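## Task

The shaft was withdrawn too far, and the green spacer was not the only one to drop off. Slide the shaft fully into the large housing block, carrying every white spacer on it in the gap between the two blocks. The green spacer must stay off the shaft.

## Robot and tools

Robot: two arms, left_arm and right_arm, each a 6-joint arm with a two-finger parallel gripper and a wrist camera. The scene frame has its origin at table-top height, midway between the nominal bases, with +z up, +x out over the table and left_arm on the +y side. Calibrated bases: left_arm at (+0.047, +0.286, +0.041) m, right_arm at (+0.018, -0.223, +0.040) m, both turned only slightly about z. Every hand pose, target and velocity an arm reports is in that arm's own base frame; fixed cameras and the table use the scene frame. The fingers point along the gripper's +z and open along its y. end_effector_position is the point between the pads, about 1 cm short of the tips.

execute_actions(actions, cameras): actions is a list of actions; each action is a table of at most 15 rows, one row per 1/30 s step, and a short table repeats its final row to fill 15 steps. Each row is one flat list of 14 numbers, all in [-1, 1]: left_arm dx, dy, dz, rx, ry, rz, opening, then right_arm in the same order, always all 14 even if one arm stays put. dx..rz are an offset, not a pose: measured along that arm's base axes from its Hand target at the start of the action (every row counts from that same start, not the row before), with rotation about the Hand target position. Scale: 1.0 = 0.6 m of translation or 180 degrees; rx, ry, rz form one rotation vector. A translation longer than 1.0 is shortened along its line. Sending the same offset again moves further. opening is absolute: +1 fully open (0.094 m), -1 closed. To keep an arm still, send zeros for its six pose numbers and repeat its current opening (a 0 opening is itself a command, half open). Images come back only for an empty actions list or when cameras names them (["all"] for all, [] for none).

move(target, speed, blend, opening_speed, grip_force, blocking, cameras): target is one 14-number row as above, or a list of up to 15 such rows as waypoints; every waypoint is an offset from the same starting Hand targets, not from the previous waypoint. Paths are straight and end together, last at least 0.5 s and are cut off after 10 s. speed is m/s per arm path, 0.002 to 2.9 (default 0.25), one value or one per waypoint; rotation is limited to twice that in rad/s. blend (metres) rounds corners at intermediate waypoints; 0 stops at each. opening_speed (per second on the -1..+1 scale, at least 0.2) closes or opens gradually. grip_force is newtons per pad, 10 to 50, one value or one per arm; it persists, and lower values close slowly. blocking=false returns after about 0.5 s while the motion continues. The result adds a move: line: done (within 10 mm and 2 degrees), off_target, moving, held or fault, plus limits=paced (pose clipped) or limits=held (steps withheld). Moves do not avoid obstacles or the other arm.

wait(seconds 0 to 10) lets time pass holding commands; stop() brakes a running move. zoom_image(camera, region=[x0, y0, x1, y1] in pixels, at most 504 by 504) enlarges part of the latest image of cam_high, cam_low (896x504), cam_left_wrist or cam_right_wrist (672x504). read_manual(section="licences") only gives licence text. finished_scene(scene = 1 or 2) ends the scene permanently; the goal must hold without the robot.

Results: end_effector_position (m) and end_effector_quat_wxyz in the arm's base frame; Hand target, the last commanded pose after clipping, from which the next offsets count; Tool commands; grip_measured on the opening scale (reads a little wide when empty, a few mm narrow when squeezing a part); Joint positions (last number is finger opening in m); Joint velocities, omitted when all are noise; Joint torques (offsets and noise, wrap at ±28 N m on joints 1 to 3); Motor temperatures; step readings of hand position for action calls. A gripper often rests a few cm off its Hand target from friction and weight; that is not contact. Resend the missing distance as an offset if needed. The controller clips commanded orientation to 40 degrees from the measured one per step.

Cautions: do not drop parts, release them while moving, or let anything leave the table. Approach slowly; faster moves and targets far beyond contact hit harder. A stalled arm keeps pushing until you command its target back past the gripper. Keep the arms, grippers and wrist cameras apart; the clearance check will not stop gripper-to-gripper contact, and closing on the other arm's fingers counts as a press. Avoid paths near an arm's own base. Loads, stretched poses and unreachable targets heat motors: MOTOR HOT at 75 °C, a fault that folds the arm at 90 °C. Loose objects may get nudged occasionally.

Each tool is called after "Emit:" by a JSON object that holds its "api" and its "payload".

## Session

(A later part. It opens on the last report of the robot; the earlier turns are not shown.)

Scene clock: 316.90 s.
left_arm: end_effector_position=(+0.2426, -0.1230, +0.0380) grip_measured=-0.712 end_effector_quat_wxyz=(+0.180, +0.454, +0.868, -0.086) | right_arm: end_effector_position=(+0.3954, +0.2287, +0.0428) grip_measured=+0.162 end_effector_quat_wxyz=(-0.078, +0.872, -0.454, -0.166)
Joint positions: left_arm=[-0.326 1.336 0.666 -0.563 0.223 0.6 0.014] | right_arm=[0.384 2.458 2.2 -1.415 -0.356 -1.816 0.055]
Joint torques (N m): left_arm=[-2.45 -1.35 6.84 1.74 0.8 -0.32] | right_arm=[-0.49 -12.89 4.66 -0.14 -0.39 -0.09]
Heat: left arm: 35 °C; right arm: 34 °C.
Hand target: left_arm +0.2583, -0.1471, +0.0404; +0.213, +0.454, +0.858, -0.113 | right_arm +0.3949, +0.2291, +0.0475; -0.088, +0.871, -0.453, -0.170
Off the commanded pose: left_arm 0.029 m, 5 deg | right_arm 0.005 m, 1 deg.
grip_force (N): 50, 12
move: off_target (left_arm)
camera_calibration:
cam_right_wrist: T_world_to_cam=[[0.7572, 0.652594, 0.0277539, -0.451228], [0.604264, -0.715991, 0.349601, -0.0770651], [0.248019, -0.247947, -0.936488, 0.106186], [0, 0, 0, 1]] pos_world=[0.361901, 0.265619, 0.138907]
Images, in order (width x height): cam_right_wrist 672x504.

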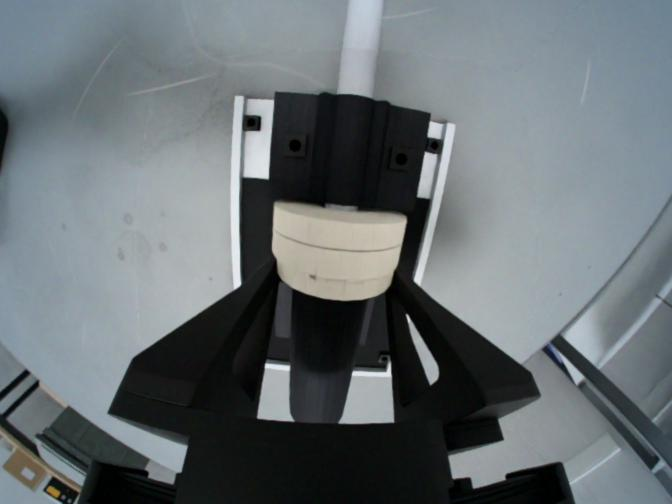

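Emit:
{"api": "move", "payload": {"target": [0,0,0.0,0,0,0,-1, 0.0012,0.0015,0.0215,0,0,0,-0.1], "cameras": ["cam_right_wrist"], "speed": 0.03}}

Emit:
{"api": "zoom_image", "payload": {"camera": "cam_right_wrist", "region": [240, 180, 420, 320]}}

Scene clock: 318.33 s.
left_arm: end_effector_position=(+0.2426, -0.1230, +0.0380) grip_measured=-0.712 end_effector_quat_wxyz=(+0.180, +0.454, +0.868, -0.086) | right_arm: end_effector_position=(+0.3950, +0.2285, +0.0498) grip_measured=+0.162 end_effector_quat_wxyz=(-0.077, +0.872, -0.454, -0.167)
Joint positions: left_arm=[-0.326 1.336 0.666 -0.563 0.223 0.6 0.014] | right_arm=[0.384 2.458 2.228 -1.445 -0.356 -1.816 0.055]
Joint torques (N m): left_arm=[-2.61 -1.32 6.91 1.75 0.79 -0.35] | right_arm=[-0.38 -12.56 7.23 -0.34 -0.39 -0.07]
Heat: left arm: 35 °C; right arm: 34 °C.
Hand target: left_arm +0.2583, -0.1471, +0.0404; +0.213, +0.454, +0.858, -0.113 | right_arm +0.3956, +0.2300, +0.0605; -0.088, +0.871, -0.453, -0.170
Off the commanded pose: left_arm 0.029 m, 5 deg | right_arm 0.011 m, 1 deg.
grip_force (N): 50, 12
move: off_target (left_arm, right_arm)
camera_calibration:
cam_right_wrist: T_world_to_cam=[[0.757309, 0.652542, 0.0259399, -0.451028], [0.604815, -0.715795, 0.349052, -0.0795956], [0.246338, -0.248651, -0.936744, 0.113718], [0, 0, 0, 1]] pos_world=[0.361695, 0.265616, 0.146008]
Images, in order (width x height): cam_right_wrist 672x504.

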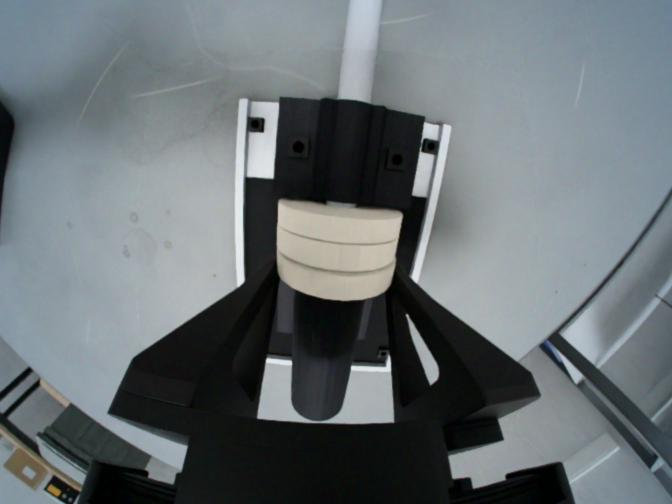

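Scaled by 2.800 from the camera's 672x504 image, which has a finer 960x720 frame.

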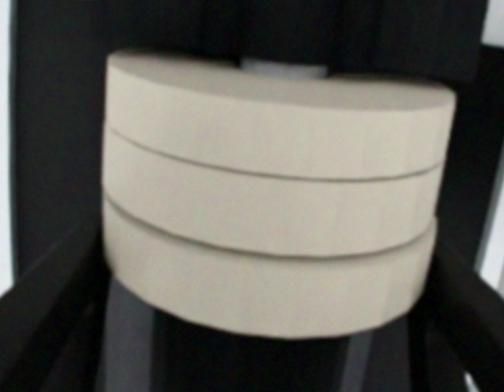

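Emit:
{"api": "move", "payload": {"target": [[0,0,0.0,0,0,0,-1, -0.0012,-0.0015,-0.0225,0,0,0,-0.1],[0,0,0.0,0,0,0,-1, 0.0,0.0,-0.0028,0,0,0,-0.1]], "cameras": ["cam_right_wrist"], "speed": 0.03}}

Emit:
{"api": "zoom_image", "payload": {"camera": "cam_right_wrist", "region": [240, 180, 420, 320]}}

Scene clock: 320.47 s.
left_arm: end_effector_position=(+0.2426, -0.1230, +0.0380) grip_measured=-0.712 end_effector_quat_wxyz=(+0.180, +0.454, +0.868, -0.086) | right_arm: end_effector_position=(+0.3950, +0.2285, +0.0480) grip_measured=+0.162 end_effector_quat_wxyz=(-0.077, +0.872, -0.454, -0.167)
Joint positions: left_arm=[-0.326 1.336 0.666 -0.563 0.223 0.6 0.014] | right_arm=[0.384 2.458 2.221 -1.437 -0.356 -1.816 0.055]
Joint torques (N m): left_arm=[-2.5 -1.35 6.79 1.74 0.79 -0.32] | right_arm=[-0.38 -12.57 7.25 -0.35 -0.39 -0.08]
Heat: left arm: 35 °C; right arm: 34 °C.
Hand target: left_arm +0.2583, -0.1471, +0.0404; +0.213, +0.454, +0.858, -0.113 | right_arm +0.3956, +0.2300, +0.0588; -0.088, +0.871, -0.453, -0.170
Off the commanded pose: left_arm 0.029 m, 5 deg | right_arm 0.011 m, 1 deg.
grip_force (N): 50, 12
move: off_target (left_arm, right_arm)
camera_calibration:
cam_right_wrist: T_world_to_cam=[[0.757309, 0.652542, 0.0259399, -0.450978], [0.604815, -0.715795, 0.349052, -0.0789324], [0.246338, -0.248651, -0.936744, 0.111939], [0, 0, 0, 1]] pos_world=[0.361695, 0.265616, 0.144108]
Images, in order (width x height): cam_right_wrist 672x504.

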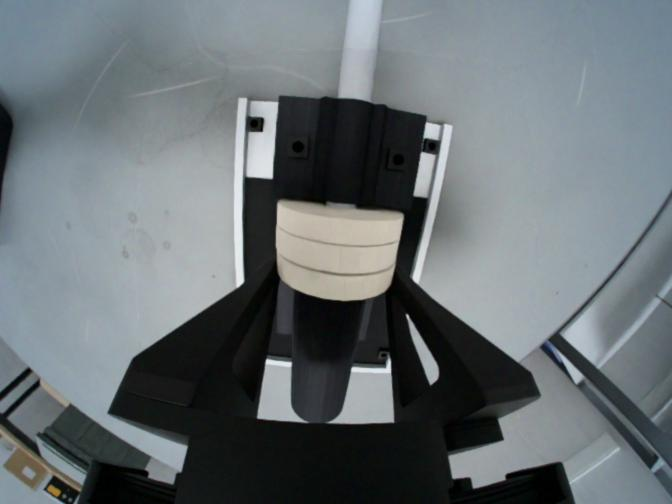

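Scaled by 2.800 from the camera's 672x504 image, which has a finer 960x720 frame.

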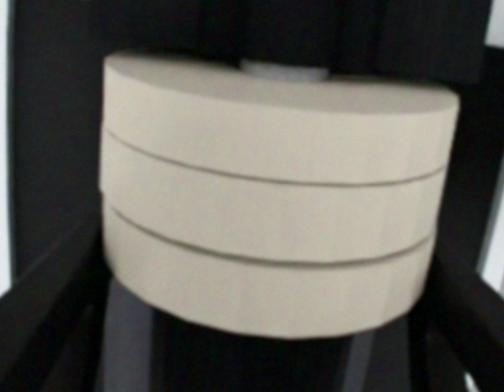

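Emit:
{"api": "move", "payload": {"target": [[-0.026,0.04,0.0,0,0,0,-1, 0,0,0,0,0,0,-0.1],[-0.026,0.04,0.0,0,0,0,-0.5, 0,0,0,0,0,0,-0.1],[-0.061,0.093,0.0,0,0,0,-0.5, 0,0,0,0,0,0,-0.1],[-0.061,0.093,0.0,0,0,0,-1, 0,0,0,0,0,0,-0.1]], "cameras": ["cam_left_wrist","cam_right_wrist"], "speed": 0.06}}

Emit:
{"api": "zoom_image", "payload": {"camera": "cam_right_wrist", "region": [240, 180, 420, 320]}}

Scene clock: 325.53 s.
left_arm: end_effector_position=(+0.2270, -0.0902, +0.0391) grip_measured=-0.985 end_effector_quat_wxyz=(+0.213, +0.453, +0.859, -0.105) | right_arm: end_effector_position=(+0.3948, +0.2285, +0.0480) grip_measured=+0.162 end_effector_quat_wxyz=(-0.077, +0.872, -0.454, -0.167)
Joint positions: left_arm=[-0.133 1.2 0.555 -0.582 0.341 0.777 0.001] | right_arm=[0.384 2.458 2.221 -1.438 -0.356 -1.816 0.055]
Joint torques (N m): left_arm=[0.4 -4.85 5.34 0.68 0.42 0.05] | right_arm=[-0.38 -12.57 7.24 -0.32 -0.39 -0.07]
Heat: left arm: 35 °C; right arm: 34 °C.
Hand target: left_arm +0.2217, -0.0912, +0.0404; +0.213, +0.454, +0.858, -0.113 | right_arm +0.3956, +0.2300, +0.0588; -0.088, +0.871, -0.453, -0.170
Off the commanded pose: left_arm 0.006 m, 1 deg | right_arm 0.011 m, 1 deg.
grip_force (N): 50, 12
move: off_target (right_arm)
camera_calibration:
cam_left_wrist: T_world_to_cam=[[-0.773244, -0.631851, 0.0534587, 0.115373], [-0.606939, 0.761893, 0.226151, 0.211072], [-0.183623, 0.142424, -0.972624, 0.202094], [0, 0, 0, 1]] pos_world=[0.254429, -0.116699, 0.14266]
cam_right_wrist: T_world_to_cam=[[0.757285, 0.652597, 0.0252293, -0.450741], [0.605089, -0.715644, 0.348886, -0.0790931], [0.245737, -0.24894, -0.936825, 0.112338], [0, 0, 0, 1]] pos_world=[0.361592, 0.265515, 0.144208]
Images, in order (width x height): cam_left_wrist 672x504, cam_right_wrist 672x504.

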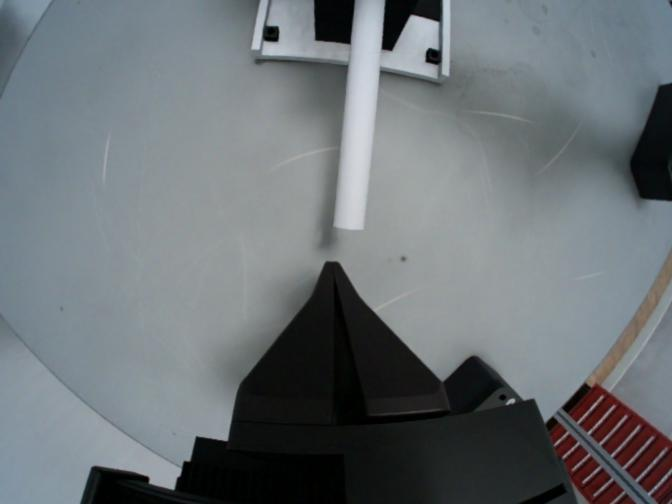

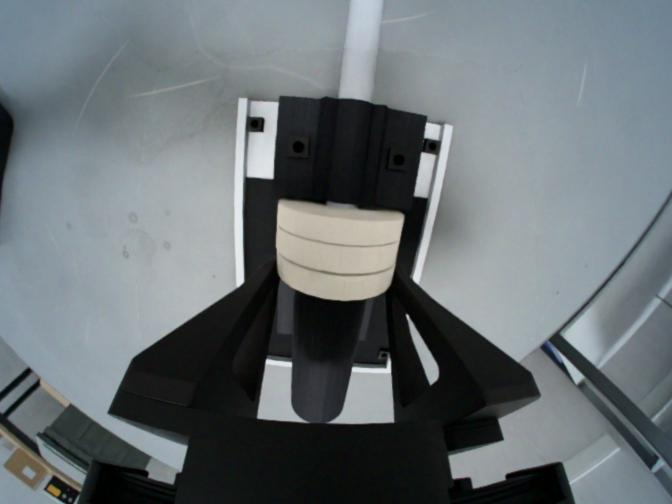

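Scaled by 2.800 from the camera's 672x504 image, which has a finer 960x720 frame.

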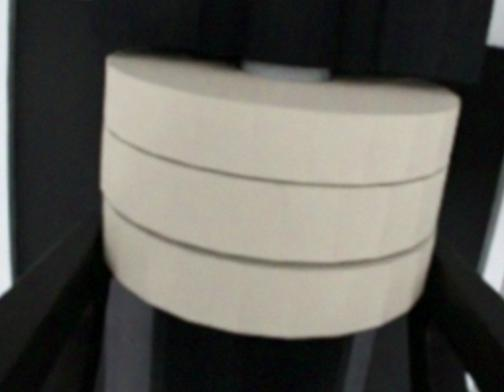

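Emit:
{"api": "move", "payload": {"target": [-0.006,-0.004,0.001,0,0,0,-1, 0,0,0,0,0,0,-0.1], "cameras": ["cam_left_wrist","cam_low"], "speed": 0.06}}

Emit:
{"api": "zoom_image", "payload": {"camera": "cam_low", "region": [350, 190, 480, 300]}}

Scene clock: 327.17 s.
left_arm: end_effector_position=(+0.2245, -0.0911, +0.0404) grip_measured=-0.985 end_effector_quat_wxyz=(+0.215, +0.454, +0.858, -0.105) | right_arm: end_effector_position=(+0.3948, +0.2285, +0.0480) grip_measured=+0.162 end_effector_quat_wxyz=(-0.077, +0.872, -0.454, -0.167)
Joint positions: left_arm=[-0.138 1.181 0.547 -0.587 0.341 0.774 0.001] | right_arm=[0.384 2.458 2.221 -1.438 -0.356 -1.816 0.055]
Joint torques (N m): left_arm=[-0.5 -4.68 5.08 0.69 0.35 -0.08] | right_arm=[-0.38 -12.56 7.24 -0.33 -0.39 -0.06]
Heat: left arm: 35 °C; right arm: 34 °C.
Hand target: left_arm +0.2181, -0.0937, +0.0410; +0.213, +0.454, +0.858, -0.113 | right_arm +0.3956, +0.2300, +0.0588; -0.088, +0.871, -0.453, -0.170
Off the commanded pose: left_arm 0.007 m, 1 deg | right_arm 0.011 m, 1 deg.
grip_force (N): 50, 12
move: off_target (right_arm)
camera_calibration:
cam_left_wrist: T_world_to_cam=[[-0.775209, -0.629686, 0.0504656, 0.113499], [-0.606076, 0.763906, 0.22163, 0.210077], [-0.178108, 0.141224, -0.973824, 0.201722], [0, 0, 0, 1]] pos_world=[0.251236, -0.117498, 0.144155]
Images, in order (width x height): cam_low 896x504, cam_left_wrist 672x504.

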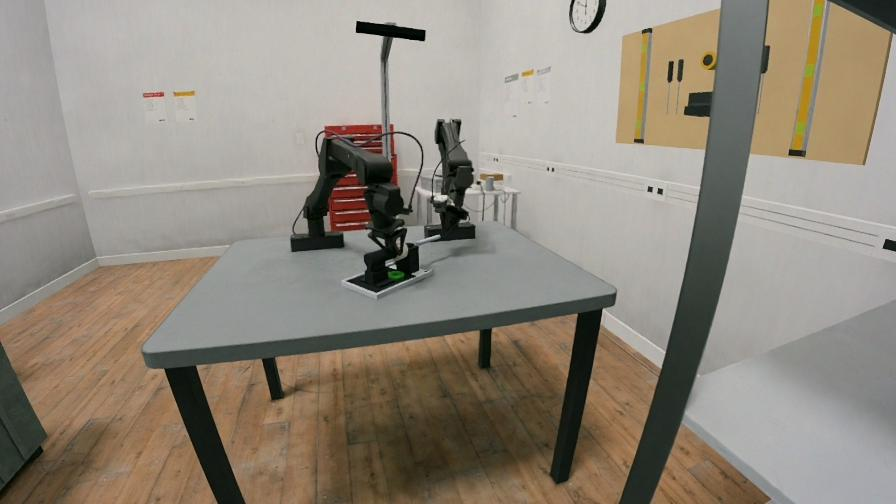

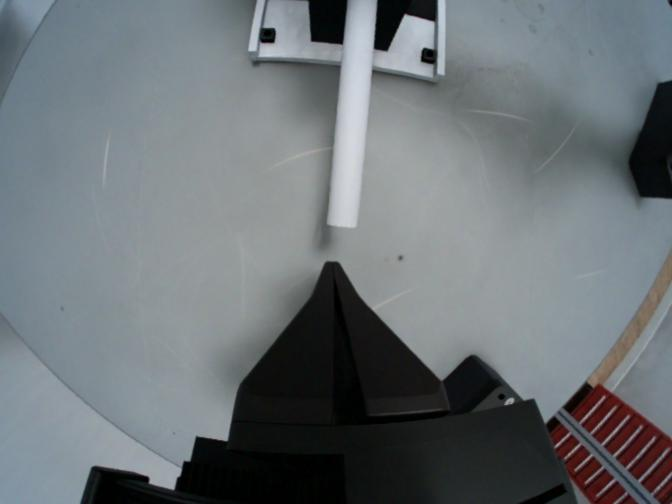

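Scaled by 3.877 from the camera's 896x504 image, which has a finer 1280x720 frame.

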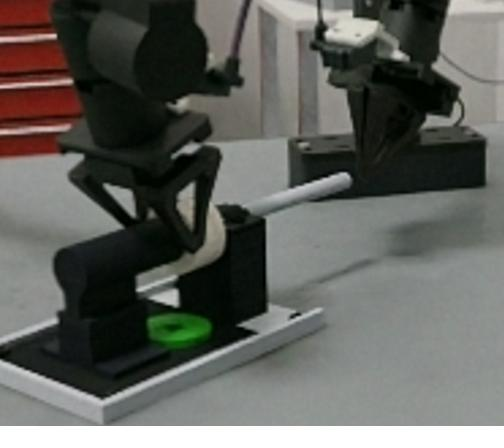

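Emit:
{"api": "move", "payload": {"target": [0.03,-0.05,0.001,0,0,0,-1, 0,0,0,0,0,0,-0.1], "cameras": ["cam_left_wrist","cam_right_wrist"], "speed": 0.03}}

Emit:
{"api": "zoom_image", "payload": {"camera": "cam_right_wrist", "region": [240, 180, 420, 320]}}

Scene clock: 329.47 s.
left_arm: end_effector_position=(+0.2241, -0.1185, +0.0333) grip_measured=-0.985 end_effector_quat_wxyz=(+0.195, +0.453, +0.862, -0.115) | right_arm: end_effector_position=(+0.3948, +0.2285, +0.0480) grip_measured=+0.162 end_effector_quat_wxyz=(-0.077, +0.872, -0.454, -0.167)
Joint positions: left_arm=[-0.277 1.253 0.57 -0.539 0.303 0.638 0.001] | right_arm=[0.384 2.458 2.221 -1.438 -0.356 -1.816 0.055]
Joint torques (N m): left_arm=[-0.62 -3.18 8.01 0.96 0.26 -0.11] | right_arm=[-0.39 -12.59 7.23 -0.32 -0.39 -0.07]
Heat: left arm: 34 °C; right arm: 34 °C.
Hand target: left_arm +0.2361, -0.1237, +0.0416; +0.213, +0.454, +0.858, -0.113 | right_arm +0.3956, +0.2300, +0.0588; -0.088, +0.871, -0.453, -0.170
Off the commanded pose: left_arm 0.015 m, 2 deg | right_arm 0.011 m, 1 deg.
grip_force (N): 50, 12
move: off_target (left_arm, right_arm)
camera_calibration:
cam_left_wrist: T_world_to_cam=[[-0.774341, -0.62694, 0.0856883, 0.0952774], [-0.592383, 0.765846, 0.250125, 0.228561], [-0.222438, 0.142922, -0.964414, 0.208419], [0, 0, 0, 1]] pos_world=[0.255533, -0.145097, 0.135669]
cam_right_wrist: T_world_to_cam=[[0.757285, 0.652597, 0.0252293, -0.450741], [0.605089, -0.715644, 0.348886, -0.0790931], [0.245737, -0.24894, -0.936825, 0.112338], [0, 0, 0, 1]] pos_world=[0.361592, 0.265515, 0.144208]
Images, in order (width x height): cam_left_wrist 672x504, cam_right_wrist 672x504.

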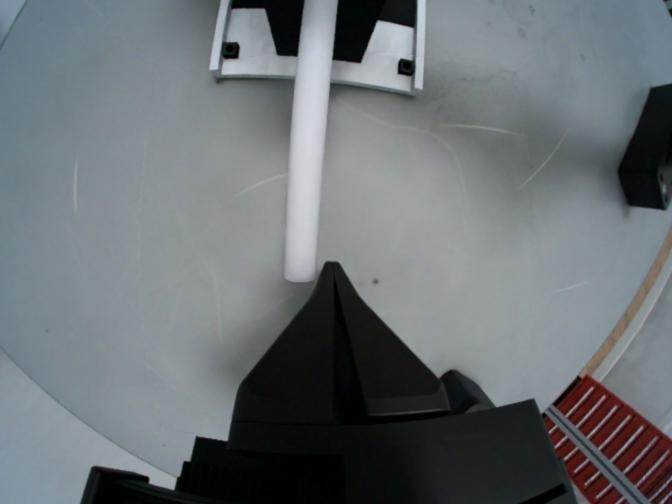

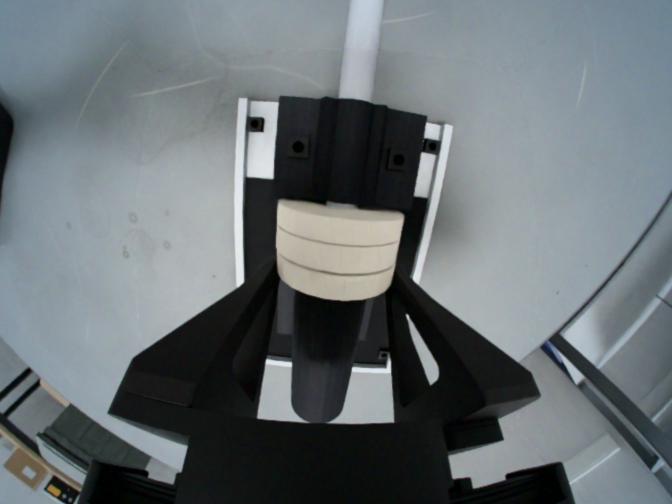

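Scaled by 2.800 from the camera's 672x504 image, which has a finer 960x720 frame.

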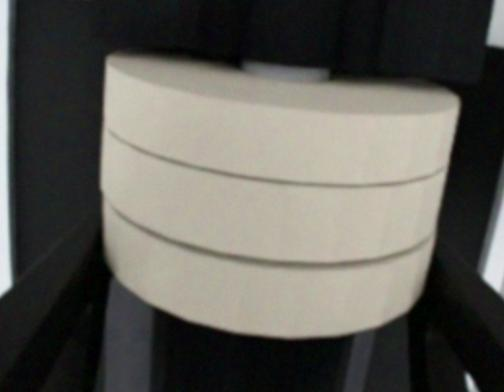

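Emit:
{"api": "move", "payload": {"target": [[-0.015,0.035,0.01,0,0,0,-1, 0,0,0,0,0,0,-0.1],[0.005,0.04,0.01,0,0,0,-1, 0,0,0,0,0,0,-0.1]], "cameras": ["cam_left_wrist"], "speed": 0.05}}

Scene clock: 331.57 s.
left_arm: end_effector_position=(+0.2326, -0.0967, +0.0400) grip_measured=-0.985 end_effector_quat_wxyz=(+0.204, +0.452, +0.862, -0.108) | right_arm: end_effector_position=(+0.3948, +0.2285, +0.0480) grip_measured=+0.162 end_effector_quat_wxyz=(-0.077, +0.872, -0.454, -0.167)
Joint positions: left_arm=[-0.164 1.244 0.591 -0.584 0.331 0.745 0.001] | right_arm=[0.384 2.458 2.221 -1.438 -0.356 -1.816 0.055]
Joint torques (N m): left_arm=[0.54 -2.92 8.09 0.77 0.43 0.06] | right_arm=[-0.38 -12.59 7.23 -0.32 -0.39 -0.07]
Heat: left arm: 34 °C; right arm: 34 °C.
Hand target: left_arm +0.2390, -0.0998, +0.0475; +0.213, +0.454, +0.858, -0.113 | right_arm +0.3956, +0.2300, +0.0588; -0.088, +0.871, -0.453, -0.170
Off the commanded pose: left_arm 0.010 m, 1 deg | right_arm 0.011 m, 1 deg.
grip_force (N): 50, 12
move: off_target (right_arm)
camera_calibration:
cam_left_wrist: T_world_to_cam=[[-0.771398, -0.632808, 0.0670773, 0.114446], [-0.603102, 0.760645, 0.240182, 0.217549], [-0.203011, 0.144821, -0.968408, 0.209518], [0, 0, 0, 1]] pos_world=[0.262022, -0.123398, 0.142971]
Images, in order (width x height): cam_left_wrist 672x504.

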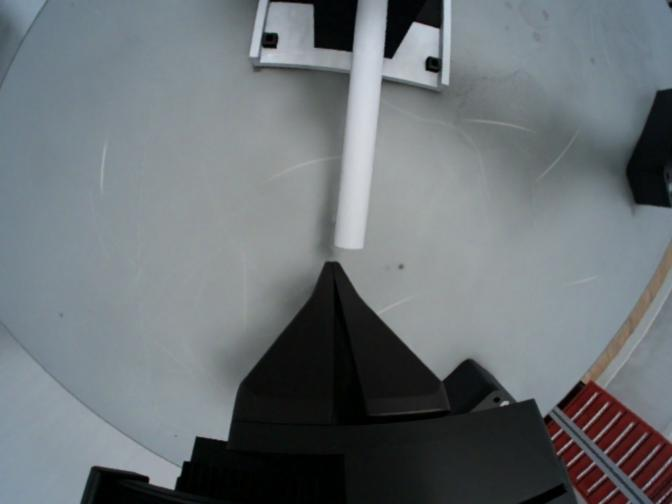

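Emit:
{"api": "move", "payload": {"target": [-0.014,-0.005,0.0,0,0,0,-1, 0,0,0,0,0,0,-0.1], "cameras": ["cam_left_wrist"], "speed": 0.05}}

Scene clock: 332.73 s.
left_arm: end_effector_position=(+0.2322, -0.0998, +0.0428) grip_measured=-0.985 end_effector_quat_wxyz=(+0.208, +0.453, +0.860, -0.109) | right_arm: end_effector_position=(+0.3948, +0.2285, +0.0480) grip_measured=+0.162 end_effector_quat_wxyz=(-0.077, +0.872, -0.454, -0.167)
Joint positions: left_arm=[-0.176 1.232 0.591 -0.584 0.331 0.736 0.001] | right_arm=[0.384 2.458 2.221 -1.438 -0.356 -1.816 0.055]
Joint torques (N m): left_arm=[-0.61 -5.05 6.05 0.73 0.35 -0.09] | right_arm=[-0.36 -12.56 7.23 -0.32 -0.39 -0.07]
Heat: left arm: 34 °C; right arm: 34 °C.
Hand target: left_arm +0.2307, -0.1027, +0.0475; +0.213, +0.454, +0.858, -0.113 | right_arm +0.3956, +0.2300, +0.0588; -0.088, +0.871, -0.453, -0.170
Off the commanded pose: left_arm 0.006 m, 1 deg | right_arm 0.011 m, 1 deg.
grip_force (N): 50, 12
move: off_target (right_arm)
camera_calibration:
cam_left_wrist: T_world_to_cam=[[-0.774721, -0.629118, 0.0633873, 0.113281], [-0.601746, 0.764355, 0.231654, 0.219597], [-0.194188, 0.141325, -0.970731, 0.210264], [0, 0, 0, 1]] pos_world=[0.260734, -0.126298, 0.146059]
Images, in order (width x height): cam_left_wrist 672x504.

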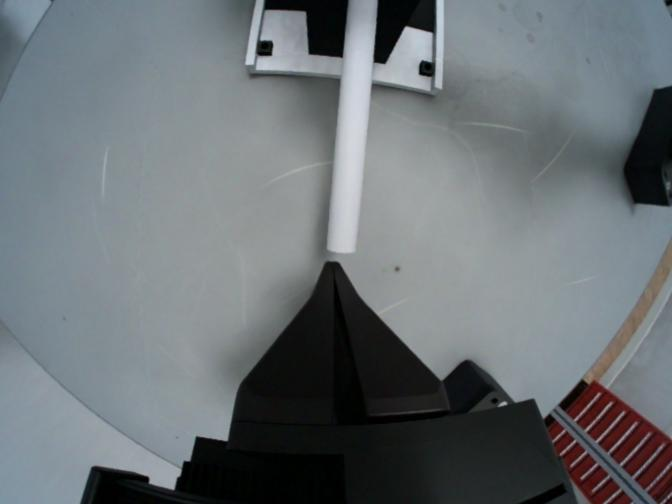

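Emit:
{"api": "move", "payload": {"target": [-0.01,-0.0035,-0.004,0,0,0,-1, 0,0,0,0,0,0,-0.1], "cameras": ["cam_left_wrist"], "speed": 0.05}}

Scene clock: 333.83 s.
left_arm: end_effector_position=(+0.2279, -0.1034, +0.0437) grip_measured=-0.985 end_effector_quat_wxyz=(+0.211, +0.454, +0.859, -0.111) | right_arm: end_effector_position=(+0.3948, +0.2285, +0.0480) grip_measured=+0.162 end_effector_quat_wxyz=(-0.077, +0.872, -0.454, -0.167)
Joint positions: left_arm=[-0.194 1.209 0.578 -0.584 0.331 0.718 0.001] | right_arm=[0.384 2.458 2.221 -1.438 -0.356 -1.816 0.055]
Joint torques (N m): left_arm=[-0.5 -4.97 5.23 0.82 0.29 -0.06] | right_arm=[-0.38 -12.59 7.24 -0.31 -0.39 -0.08]
Heat: left arm: 34 °C; right arm: 34 °C.
Hand target: left_arm +0.2246, -0.1048, +0.0451; +0.213, +0.454, +0.858, -0.113 | right_arm +0.3956, +0.2300, +0.0588; -0.088, +0.871, -0.453, -0.170
Off the commanded pose: left_arm 0.004 m, 0 deg | right_arm 0.011 m, 1 deg.
grip_force (N): 50, 12
move: off_target (right_arm)
camera_calibration:
cam_left_wrist: T_world_to_cam=[[-0.77613, -0.627186, 0.0652695, 0.108077], [-0.600865, 0.766988, 0.225148, 0.219787], [-0.19127, 0.135526, -0.972136, 0.209624], [0, 0, 0, 1]] pos_world=[0.256039, -0.129199, 0.147244]
Images, in order (width x height): cam_left_wrist 672x504.

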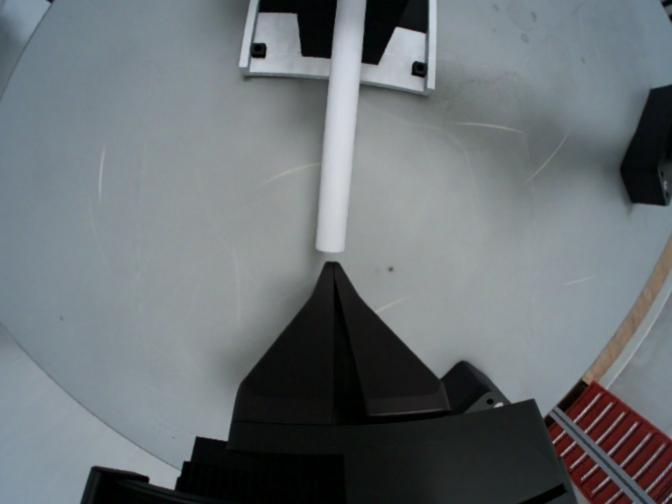

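Emit:
{"api": "move", "payload": {"target": [0.026,-0.024,-0.004,0,0,0,-1, 0,0,0,0,0,0,-0.1], "cameras": ["cam_left_wrist","cam_right_wrist"], "speed": 0.03}}

Emit:
{"api": "zoom_image", "payload": {"camera": "cam_right_wrist", "region": [240, 180, 420, 320]}}

Scene clock: 335.63 s.
left_arm: end_effector_position=(+0.2249, -0.1127, +0.0328) grip_measured=-0.985 end_effector_quat_wxyz=(+0.188, +0.452, +0.864, -0.116) | right_arm: end_effector_position=(+0.3948, +0.2285, +0.0480) grip_measured=+0.162 end_effector_quat_wxyz=(-0.077, +0.872, -0.454, -0.167)
Joint positions: left_arm=[-0.248 1.265 0.581 -0.561 0.311 0.665 0.001] | right_arm=[0.384 2.458 2.221 -1.438 -0.356 -1.816 0.055]
Joint torques (N m): left_arm=[-0.64 -3.25 8.12 1.09 0.26 -0.08] | right_arm=[-0.38 -12.56 7.25 -0.31 -0.39 -0.08]
Heat: left arm: 34 °C; right arm: 35 °C.
Hand target: left_arm +0.2402, -0.1192, +0.0427; +0.213, +0.454, +0.858, -0.114 | right_arm +0.3956, +0.2300, +0.0588; -0.088, +0.871, -0.453, -0.170
Off the commanded pose: left_arm 0.019 m, 3 deg | right_arm 0.011 m, 1 deg.
grip_force (N): 50, 12
move: off_target (left_arm, right_arm)
camera_calibration:
cam_left_wrist: T_world_to_cam=[[-0.771921, -0.628869, 0.0930692, 0.0985045], [-0.59051, 0.763522, 0.261404, 0.223747], [-0.235449, 0.146824, -0.960732, 0.210505], [0, 0, 0, 1]] pos_world=[0.257726, -0.139797, 0.134583]
cam_right_wrist: T_world_to_cam=[[0.757285, 0.652597, 0.0252293, -0.450741], [0.605089, -0.715644, 0.348886, -0.0790931], [0.245737, -0.24894, -0.936825, 0.112338], [0, 0, 0, 1]] pos_world=[0.361592, 0.265515, 0.144208]
Images, in order (width x height): cam_left_wrist 672x504, cam_right_wrist 672x504.

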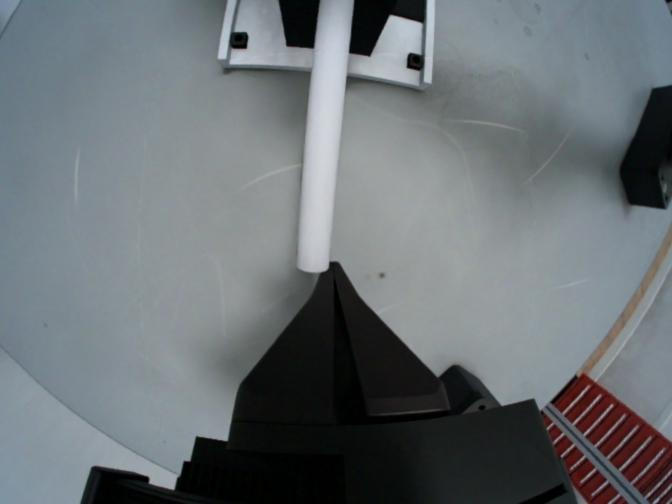

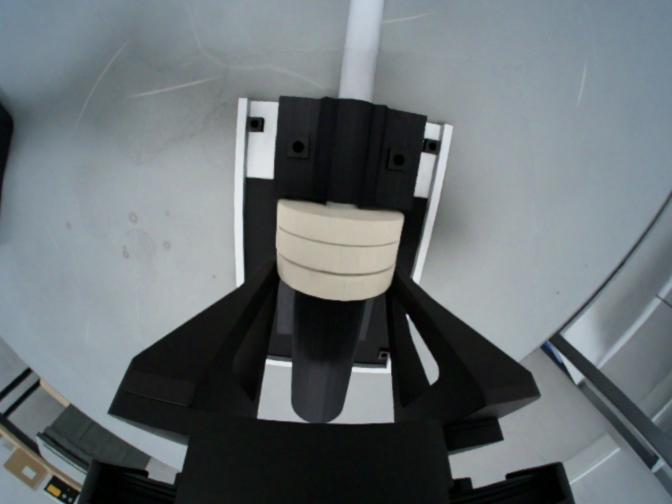

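Scaled by 2.800 from the camera's 672x504 image, which has a finer 960x720 frame.

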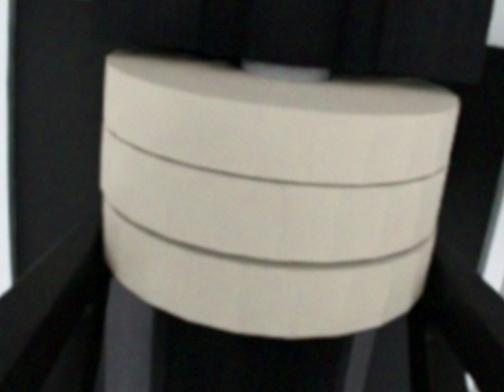

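Emit:
{"api": "move", "payload": {"target": [[-0.02,0.045,0.0,0,0,0,-1, 0,0,0,0,0,0,-0.1],[-0.02,0.045,0.0,0,0,0,-0.3, 0,0,0,0,0,0,-0.1],[0.02,0.008,-0.002,0,0,0,-0.3, 0,0,0,0,0,0,-0.1],[0.0045,-0.008,-0.004,0,0,0,-0.4, 0,0,0,0,0,0,-0.1]], "cameras": ["cam_left_wrist"], "speed": 0.06}}

Scene clock: 341.47 s.
left_arm: end_effector_position=(+0.2389, -0.1213, +0.0345) grip_measured=-0.398 end_effector_quat_wxyz=(+0.196, +0.453, +0.862, -0.115) | right_arm: end_effector_position=(+0.3948, +0.2285, +0.0480) grip_measured=+0.162 end_effector_quat_wxyz=(-0.077, +0.872, -0.454, -0.167)
Joint positions: left_arm=[-0.27 1.319 0.618 -0.523 0.305 0.644 0.028] | right_arm=[0.384 2.458 2.221 -1.438 -0.356 -1.816 0.055]
Joint torques (N m): left_arm=[-0.42 -6.22 5.49 1.05 0.28 -0.09] | right_arm=[-0.39 -12.56 7.24 -0.32 -0.39 -0.07]
Heat: left arm: 34 °C; right arm: 35 °C.
Hand target: left_arm +0.2430, -0.1240, +0.0404; +0.213, +0.454, +0.858, -0.113 | right_arm +0.3956, +0.2300, +0.0588; -0.088, +0.871, -0.453, -0.170
Off the commanded pose: left_arm 0.008 m, 2 deg | right_arm 0.011 m, 1 deg.
grip_force (N): 50, 12
move: off_target (right_arm)
camera_calibration:
cam_left_wrist: T_world_to_cam=[[-0.774549, -0.626855, 0.0844246, 0.105098], [-0.592856, 0.766008, 0.248503, 0.239387], [-0.220445, 0.142426, -0.964945, 0.212788], [0, 0, 0, 1]] pos_world=[0.270234, -0.147797, 0.136967]
Images, in order (width x height): cam_left_wrist 672x504.

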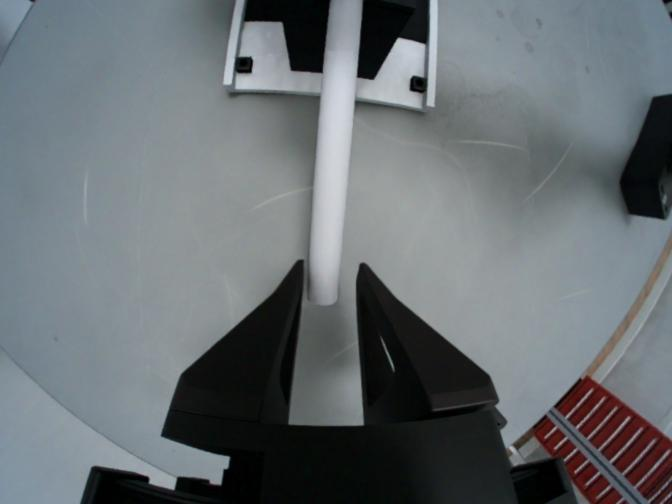

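Emit:
{"api": "move", "payload": {"target": [0.004,0.002,0.012,0,0,0,-0.5, 0,0,0,0,0,0,-0.1], "cameras": ["cam_left_wrist"], "speed": 0.06}}

Scene clock: 342.50 s.
left_arm: end_effector_position=(+0.2393, -0.1214, +0.0358) grip_measured=-0.498 end_effector_quat_wxyz=(+0.198, +0.453, +0.861, -0.115) | right_arm: end_effector_position=(+0.3948, +0.2285, +0.0480) grip_measured=+0.162 end_effector_quat_wxyz=(-0.077, +0.872, -0.454, -0.167)
Joint positions: left_arm=[-0.27 1.313 0.618 -0.523 0.305 0.644 0.024] | right_arm=[0.384 2.458 2.221 -1.438 -0.356 -1.816 0.055]
Joint torques (N m): left_arm=[0.25 -6.17 7.58 0.73 0.26 0.03] | right_arm=[-0.38 -12.59 7.23 -0.32 -0.4 -0.08]
Heat: left arm: 34 °C; right arm: 35 °C.
Hand target: left_arm +0.2453, -0.1228, +0.0476; +0.213, +0.454, +0.858, -0.113 | right_arm +0.3956, +0.2300, +0.0588; -0.088, +0.871, -0.453, -0.170
Off the commanded pose: left_arm 0.013 m, 2 deg | right_arm 0.011 m, 1 deg.
grip_force (N): 50, 12
move: off_target (left_arm, right_arm)
camera_calibration:
cam_left_wrist: T_world_to_cam=[[-0.774755, -0.626992, 0.0814663, 0.105262], [-0.594348, 0.766173, 0.244395, 0.239893], [-0.215651, 0.140927, -0.966248, 0.212851], [0, 0, 0, 1]] pos_world=[0.270034, -0.147798, 0.138463]
Images, in order (width x height): cam_left_wrist 672x504.

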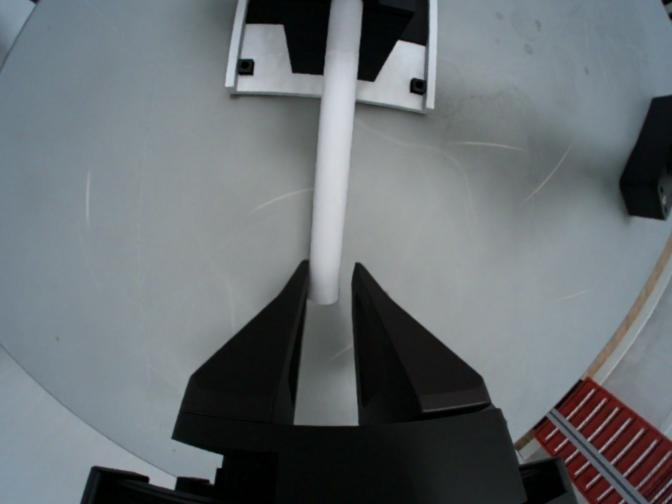

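Emit:
{"api": "move", "payload": {"target": [[0,0,0.0,0,0,0,-1, 0,0,0,0,0,0,-0.1],[0.03,-0.0226,-0.012,0,0,0,-1, 0,0,0,0,0,0,-0.1]], "cameras": ["cam_left_wrist","cam_right_wrist"], "speed": 0.03}}

Emit:
{"api": "zoom_image", "payload": {"camera": "cam_right_wrist", "region": [240, 180, 420, 320]}}

Scene clock: 344.67 s.
left_arm: end_effector_position=(+0.2421, -0.1212, +0.0352) grip_measured=-0.706 end_effector_quat_wxyz=(+0.178, +0.454, +0.866, -0.108) | right_arm: end_effector_position=(+0.3948, +0.2285, +0.0480) grip_measured=+0.162 end_effector_quat_wxyz=(-0.077, +0.872, -0.454, -0.167)
Joint positions: left_arm=[-0.283 1.355 0.664 -0.563 0.28 0.637 0.014] | right_arm=[0.384 2.458 2.221 -1.438 -0.356 -1.816 0.055]
Joint torques (N m): left_arm=[-1.63 -2.04 7.34 1.62 0.45 -0.26] | right_arm=[-0.38 -12.57 7.24 -0.32 -0.39 -0.07]
Heat: left arm: 34 °C; right arm: 35 °C.
Hand target: left_arm +0.2634, -0.1363, +0.0403; +0.213, +0.454, +0.858, -0.113 | right_arm +0.3956, +0.2300, +0.0588; -0.088, +0.871, -0.453, -0.170
Off the commanded pose: left_arm 0.027 m, 4 deg | right_arm 0.011 m, 1 deg.
grip_force (N): 50, 12
move: off_target (left_arm, right_arm)
camera_calibration:
cam_left_wrist: T_world_to_cam=[[-0.771011, -0.631006, 0.0858704, 0.106057], [-0.587502, 0.756833, 0.286434, 0.237275], [-0.245731, 0.170395, -0.954244, 0.223225], [0, 0, 0, 1]] pos_world=[0.276024, -0.150692, 0.13594]
cam_right_wrist: T_world_to_cam=[[0.757285, 0.652597, 0.0252293, -0.450741], [0.605089, -0.715644, 0.348886, -0.0790931], [0.245737, -0.24894, -0.936825, 0.112338], [0, 0, 0, 1]] pos_world=[0.361592, 0.265515, 0.144208]
Images, in order (width x height): cam_left_wrist 672x504, cam_right_wrist 672x504.

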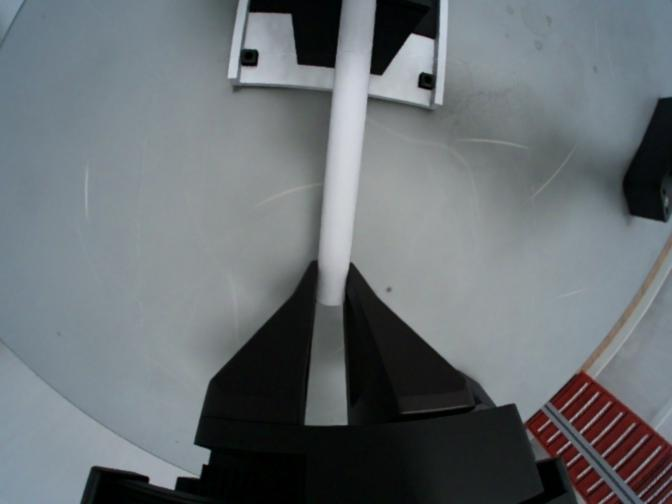

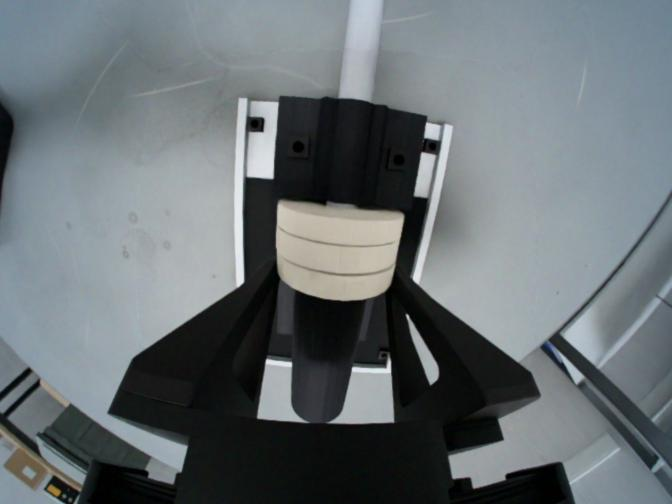

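Scaled by 2.800 from the camera's 672x504 image, which has a finer 960x720 frame.

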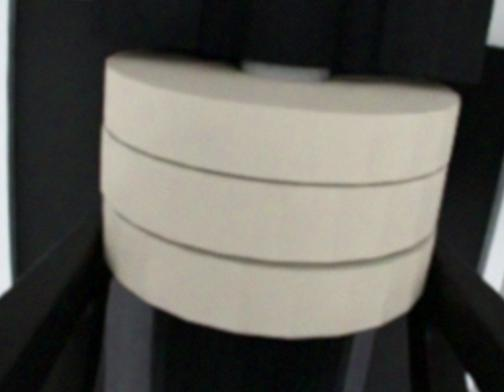

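Emit:
{"api": "move", "payload": {"target": [0.01,-0.014,0.0,-0.092,-0.063,0,-1, 0,0,0,0,0,0,-0.1], "cameras": ["cam_left_wrist","cam_right_wrist"], "speed": 0.03}}

Emit:
{"api": "zoom_image", "payload": {"camera": "cam_right_wrist", "region": [240, 180, 420, 320]}}

Scene clock: 351.43 s.
left_arm: end_effector_position=(+0.2429, -0.1232, +0.0330) grip_measured=-0.706 end_effector_quat_wxyz=(+0.294, +0.421, +0.839, -0.181) | right_arm: end_effector_position=(+0.3948, +0.2285, +0.0480) grip_measured=+0.162 end_effector_quat_wxyz=(-0.077, +0.872, -0.454, -0.167)
Joint positions: left_arm=[-0.136 1.255 0.439 -0.258 0.524 0.658 0.014] | right_arm=[0.384 2.458 2.221 -1.438 -0.356 -1.816 0.055]
Joint torques (N m): left_arm=[-2.99 -0.62 4.77 2.84 0.87 -0.33] | right_arm=[-0.38 -12.55 7.23 -0.32 -0.39 -0.07]
Heat: left arm: 36 °C; right arm: 36 °C.
Hand target: left_arm +0.2693, -0.1448, +0.0403; +0.360, +0.427, +0.807, -0.190 | right_arm +0.3956, +0.2300, +0.0588; -0.088, +0.871, -0.453, -0.170
Off the commanded pose: left_arm 0.035 m, 8 deg | right_arm 0.011 m, 1 deg.
grip_force (N): 50, 12
move: off_target (left_arm, right_arm)
camera_calibration:
cam_left_wrist: T_world_to_cam=[[-0.76676, -0.626957, 0.137853, 0.103313], [-0.63202, 0.774901, 0.0088659, 0.262113], [-0.112381, -0.0803276, -0.990413, 0.159656], [0, 0, 0, 1]] pos_world=[0.262819, -0.125514, 0.14156]
cam_right_wrist: T_world_to_cam=[[0.757285, 0.652597, 0.0252293, -0.450741], [0.605089, -0.715644, 0.348886, -0.0790931], [0.245737, -0.24894, -0.936825, 0.112338], [0, 0, 0, 1]] pos_world=[0.361592, 0.265515, 0.144208]
Images, in order (width x height): cam_left_wrist 672x504, cam_right_wrist 672x504.

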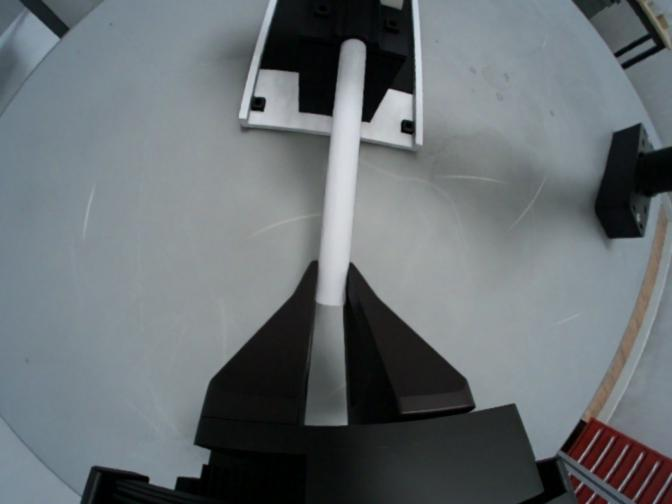

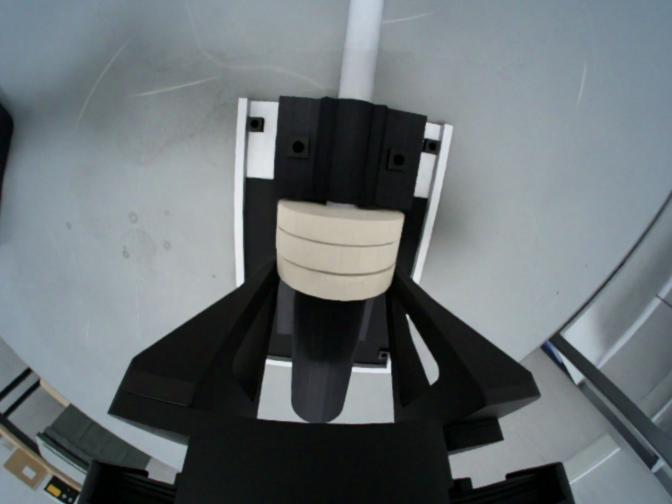

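Scaled by 2.800 from the camera's 672x504 image, which has a finer 960x720 frame.

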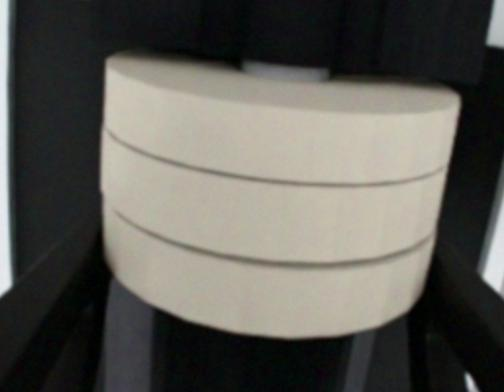

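Emit:
{"api": "move", "payload": {"target": [0,0,0,0,0,0,-1, 0,0,0.0015,0,0,0,-0.1], "cameras": ["cam_right_wrist"], "speed": 0.03}}

Emit:
{"api": "zoom_image", "payload": {"camera": "cam_right_wrist", "region": [240, 180, 420, 320]}}

Emit:
{"api": "move", "payload": {"target": [0,0,0,0,0,0,-1, 0,0,0.0015,0,0,0,-0.1], "cameras": ["cam_right_wrist"], "speed": 0.03}}

Emit:
{"api": "zoom_image", "payload": {"camera": "cam_right_wrist", "region": [240, 180, 420, 320]}}

Scene clock: 353.07 s.
left_arm: end_effector_position=(+0.2429, -0.1232, +0.0330) grip_measured=-0.706 end_effector_quat_wxyz=(+0.294, +0.421, +0.839, -0.181) | right_arm: end_effector_position=(+0.3941, +0.2282, +0.0481) grip_measured=+0.162 end_effector_quat_wxyz=(-0.076, +0.871, -0.454, -0.168)
Joint positions: left_arm=[-0.136 1.255 0.439 -0.258 0.524 0.658 0.014] | right_arm=[0.384 2.458 2.221 -1.441 -0.356 -1.816 0.055]
Joint torques (N m): left_arm=[-2.8 -0.64 4.72 2.89 0.82 -0.36] | right_arm=[-0.39 -12.57 7.54 -0.35 -0.38 -0.06]
Heat: left arm: 37 °C; right arm: 36 °C.
Hand target: left_arm +0.2693, -0.1447, +0.0403; +0.360, +0.427, +0.807, -0.190 | right_arm +0.3956, +0.2300, +0.0597; -0.088, +0.871, -0.453, -0.170
Off the commanded pose: left_arm 0.035 m, 8 deg | right_arm 0.012 m, 1 deg.
grip_force (N): 50, 12
move: off_target (left_arm, right_arm)
camera_calibration:
cam_right_wrist: T_world_to_cam=[[0.757364, 0.652611, 0.0223094, -0.449976], [0.606074, -0.715253, 0.347977, -0.0792828], [0.243051, -0.250024, -0.937238, 0.113825], [0, 0, 0, 1]] pos_world=[0.361182, 0.265411, 0.144308]
Images, in order (width x height): cam_right_wrist 672x504.

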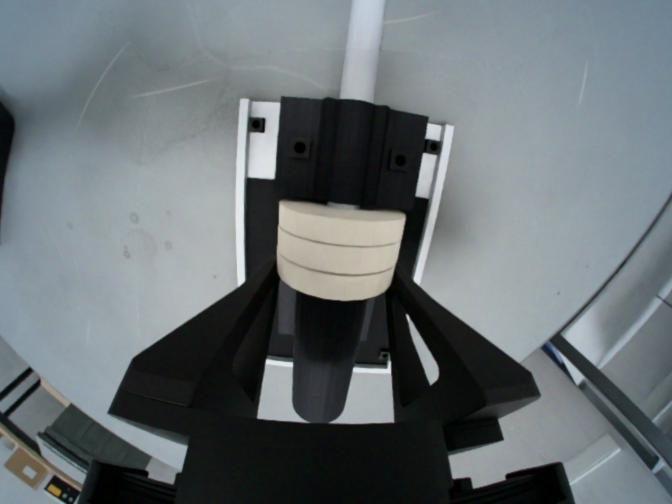

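Scaled by 2.800 from the camera's 672x504 image, which has a finer 960x720 frame.

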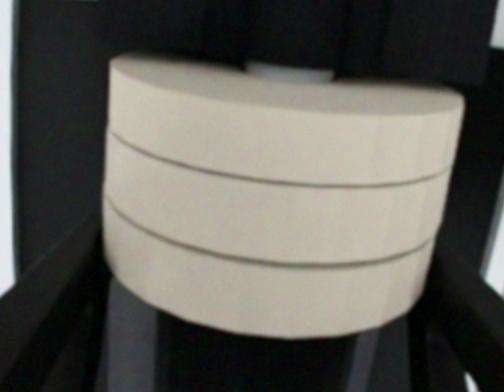

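Scene clock: 353.77 s.
left_arm: end_effector_position=(+0.2429, -0.1232, +0.0330) grip_measured=-0.706 end_effector_quat_wxyz=(+0.294, +0.421, +0.839, -0.181) | right_arm: end_effector_position=(+0.3950, +0.2285, +0.0498) grip_measured=+0.162 end_effector_quat_wxyz=(-0.077, +0.872, -0.454, -0.167)
Joint positions: left_arm=[-0.136 1.255 0.439 -0.258 0.524 0.658 0.014] | right_arm=[0.384 2.458 2.228 -1.445 -0.356 -1.816 0.055]
Joint torques (N m): left_arm=[-2.84 -0.46 4.71 2.88 0.86 -0.32] | right_arm=[-0.36 -12.53 7.27 -0.31 -0.39 -0.07]
Heat: left arm: 37 °C; right arm: 36 °C.
Hand target: left_arm +0.2693, -0.1447, +0.0403; +0.360, +0.427, +0.807, -0.190 | right_arm +0.3956, +0.2300, +0.0606; -0.088, +0.871, -0.453, -0.170
Off the commanded pose: left_arm 0.035 m, 8 deg | right_arm 0.011 m, 1 deg.
grip_force (N): 50, 12
move: off_target (left_arm, right_arm)
camera_calibration:
cam_right_wrist: T_world_to_cam=[[0.757309, 0.652542, 0.0259399, -0.451028], [0.604815, -0.715795, 0.349052, -0.0795956], [0.246338, -0.248651, -0.936744, 0.113718], [0, 0, 0, 1]] pos_world=[0.361695, 0.265616, 0.146008]
Images, in order (width x height): cam_right_wrist 672x504.

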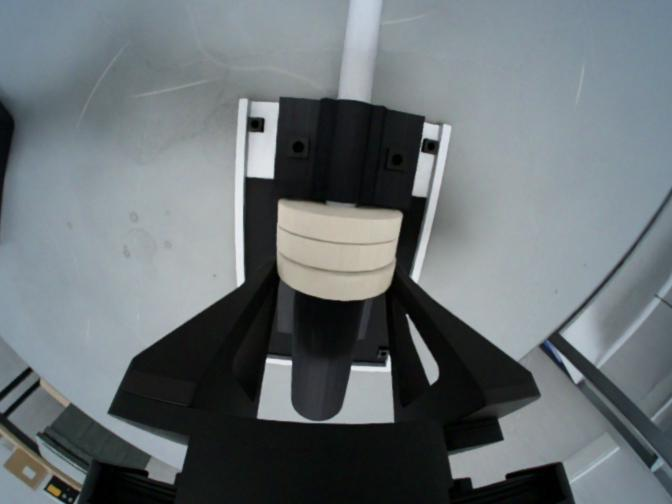

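Scaled by 2.800 from the camera's 672x504 image, which has a finer 960x720 frame.

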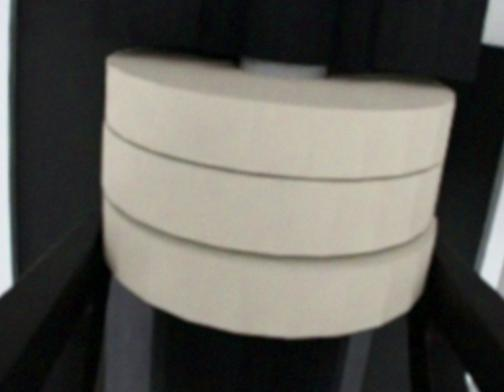

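Emit:
{"api": "move", "payload": {"target": [-0.048,0.044,-0.005,0.092,0.063,0,-1, 0,0,0.0,0,0,0,-0.1], "cameras": ["cam_right_wrist"], "speed": 0.05}}

Emit:
{"api": "zoom_image", "payload": {"camera": "cam_right_wrist", "region": [240, 180, 420, 320]}}

Scene clock: 357.77 s.
left_arm: end_effector_position=(+0.2435, -0.1207, +0.0360) grip_measured=-0.706 end_effector_quat_wxyz=(+0.230, +0.453, +0.853, -0.117) | right_arm: end_effector_position=(+0.3948, +0.2285, +0.0498) grip_measured=+0.162 end_effector_quat_wxyz=(-0.077, +0.872, -0.454, -0.167)
Joint positions: left_arm=[-0.247 1.283 0.57 -0.447 0.331 0.66 0.014] | right_arm=[0.384 2.458 2.228 -1.445 -0.356 -1.816 0.055]
Joint torques (N m): left_arm=[-0.49 -3.58 7.71 0.4 0.06 -0.02] | right_arm=[-0.36 -12.55 7.3 -0.32 -0.39 -0.07]
Heat: left arm: 37 °C; right arm: 36 °C.
Hand target: left_arm +0.2405, -0.1183, +0.0374; +0.213, +0.454, +0.858, -0.113 | right_arm +0.3956, +0.2300, +0.0606; -0.088, +0.871, -0.453, -0.170
Off the commanded pose: left_arm 0.004 m, 2 deg | right_arm 0.011 m, 1 deg.
grip_force (N): 50, 12
move: off_target (right_arm)
camera_calibration:
cam_right_wrist: T_world_to_cam=[[0.757285, 0.652597, 0.0252293, -0.450786], [0.605089, -0.715644, 0.348886, -0.0797211], [0.245737, -0.24894, -0.936825, 0.114025], [0, 0, 0, 1]] pos_world=[0.361592, 0.265515, 0.146008]
Images, in order (width x height): cam_right_wrist 672x504.

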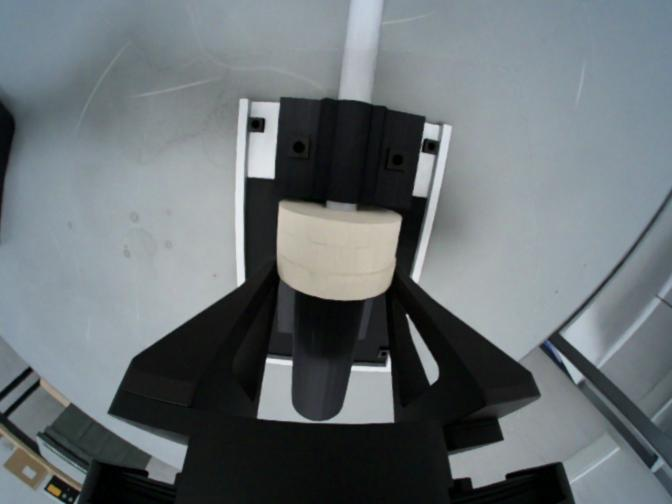

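Scaled by 2.800 from the camera's 672x504 image, which has a finer 960x720 frame.

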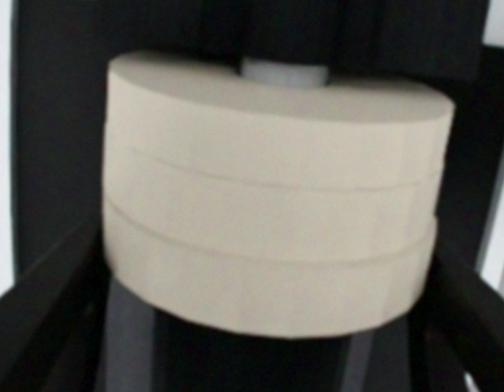

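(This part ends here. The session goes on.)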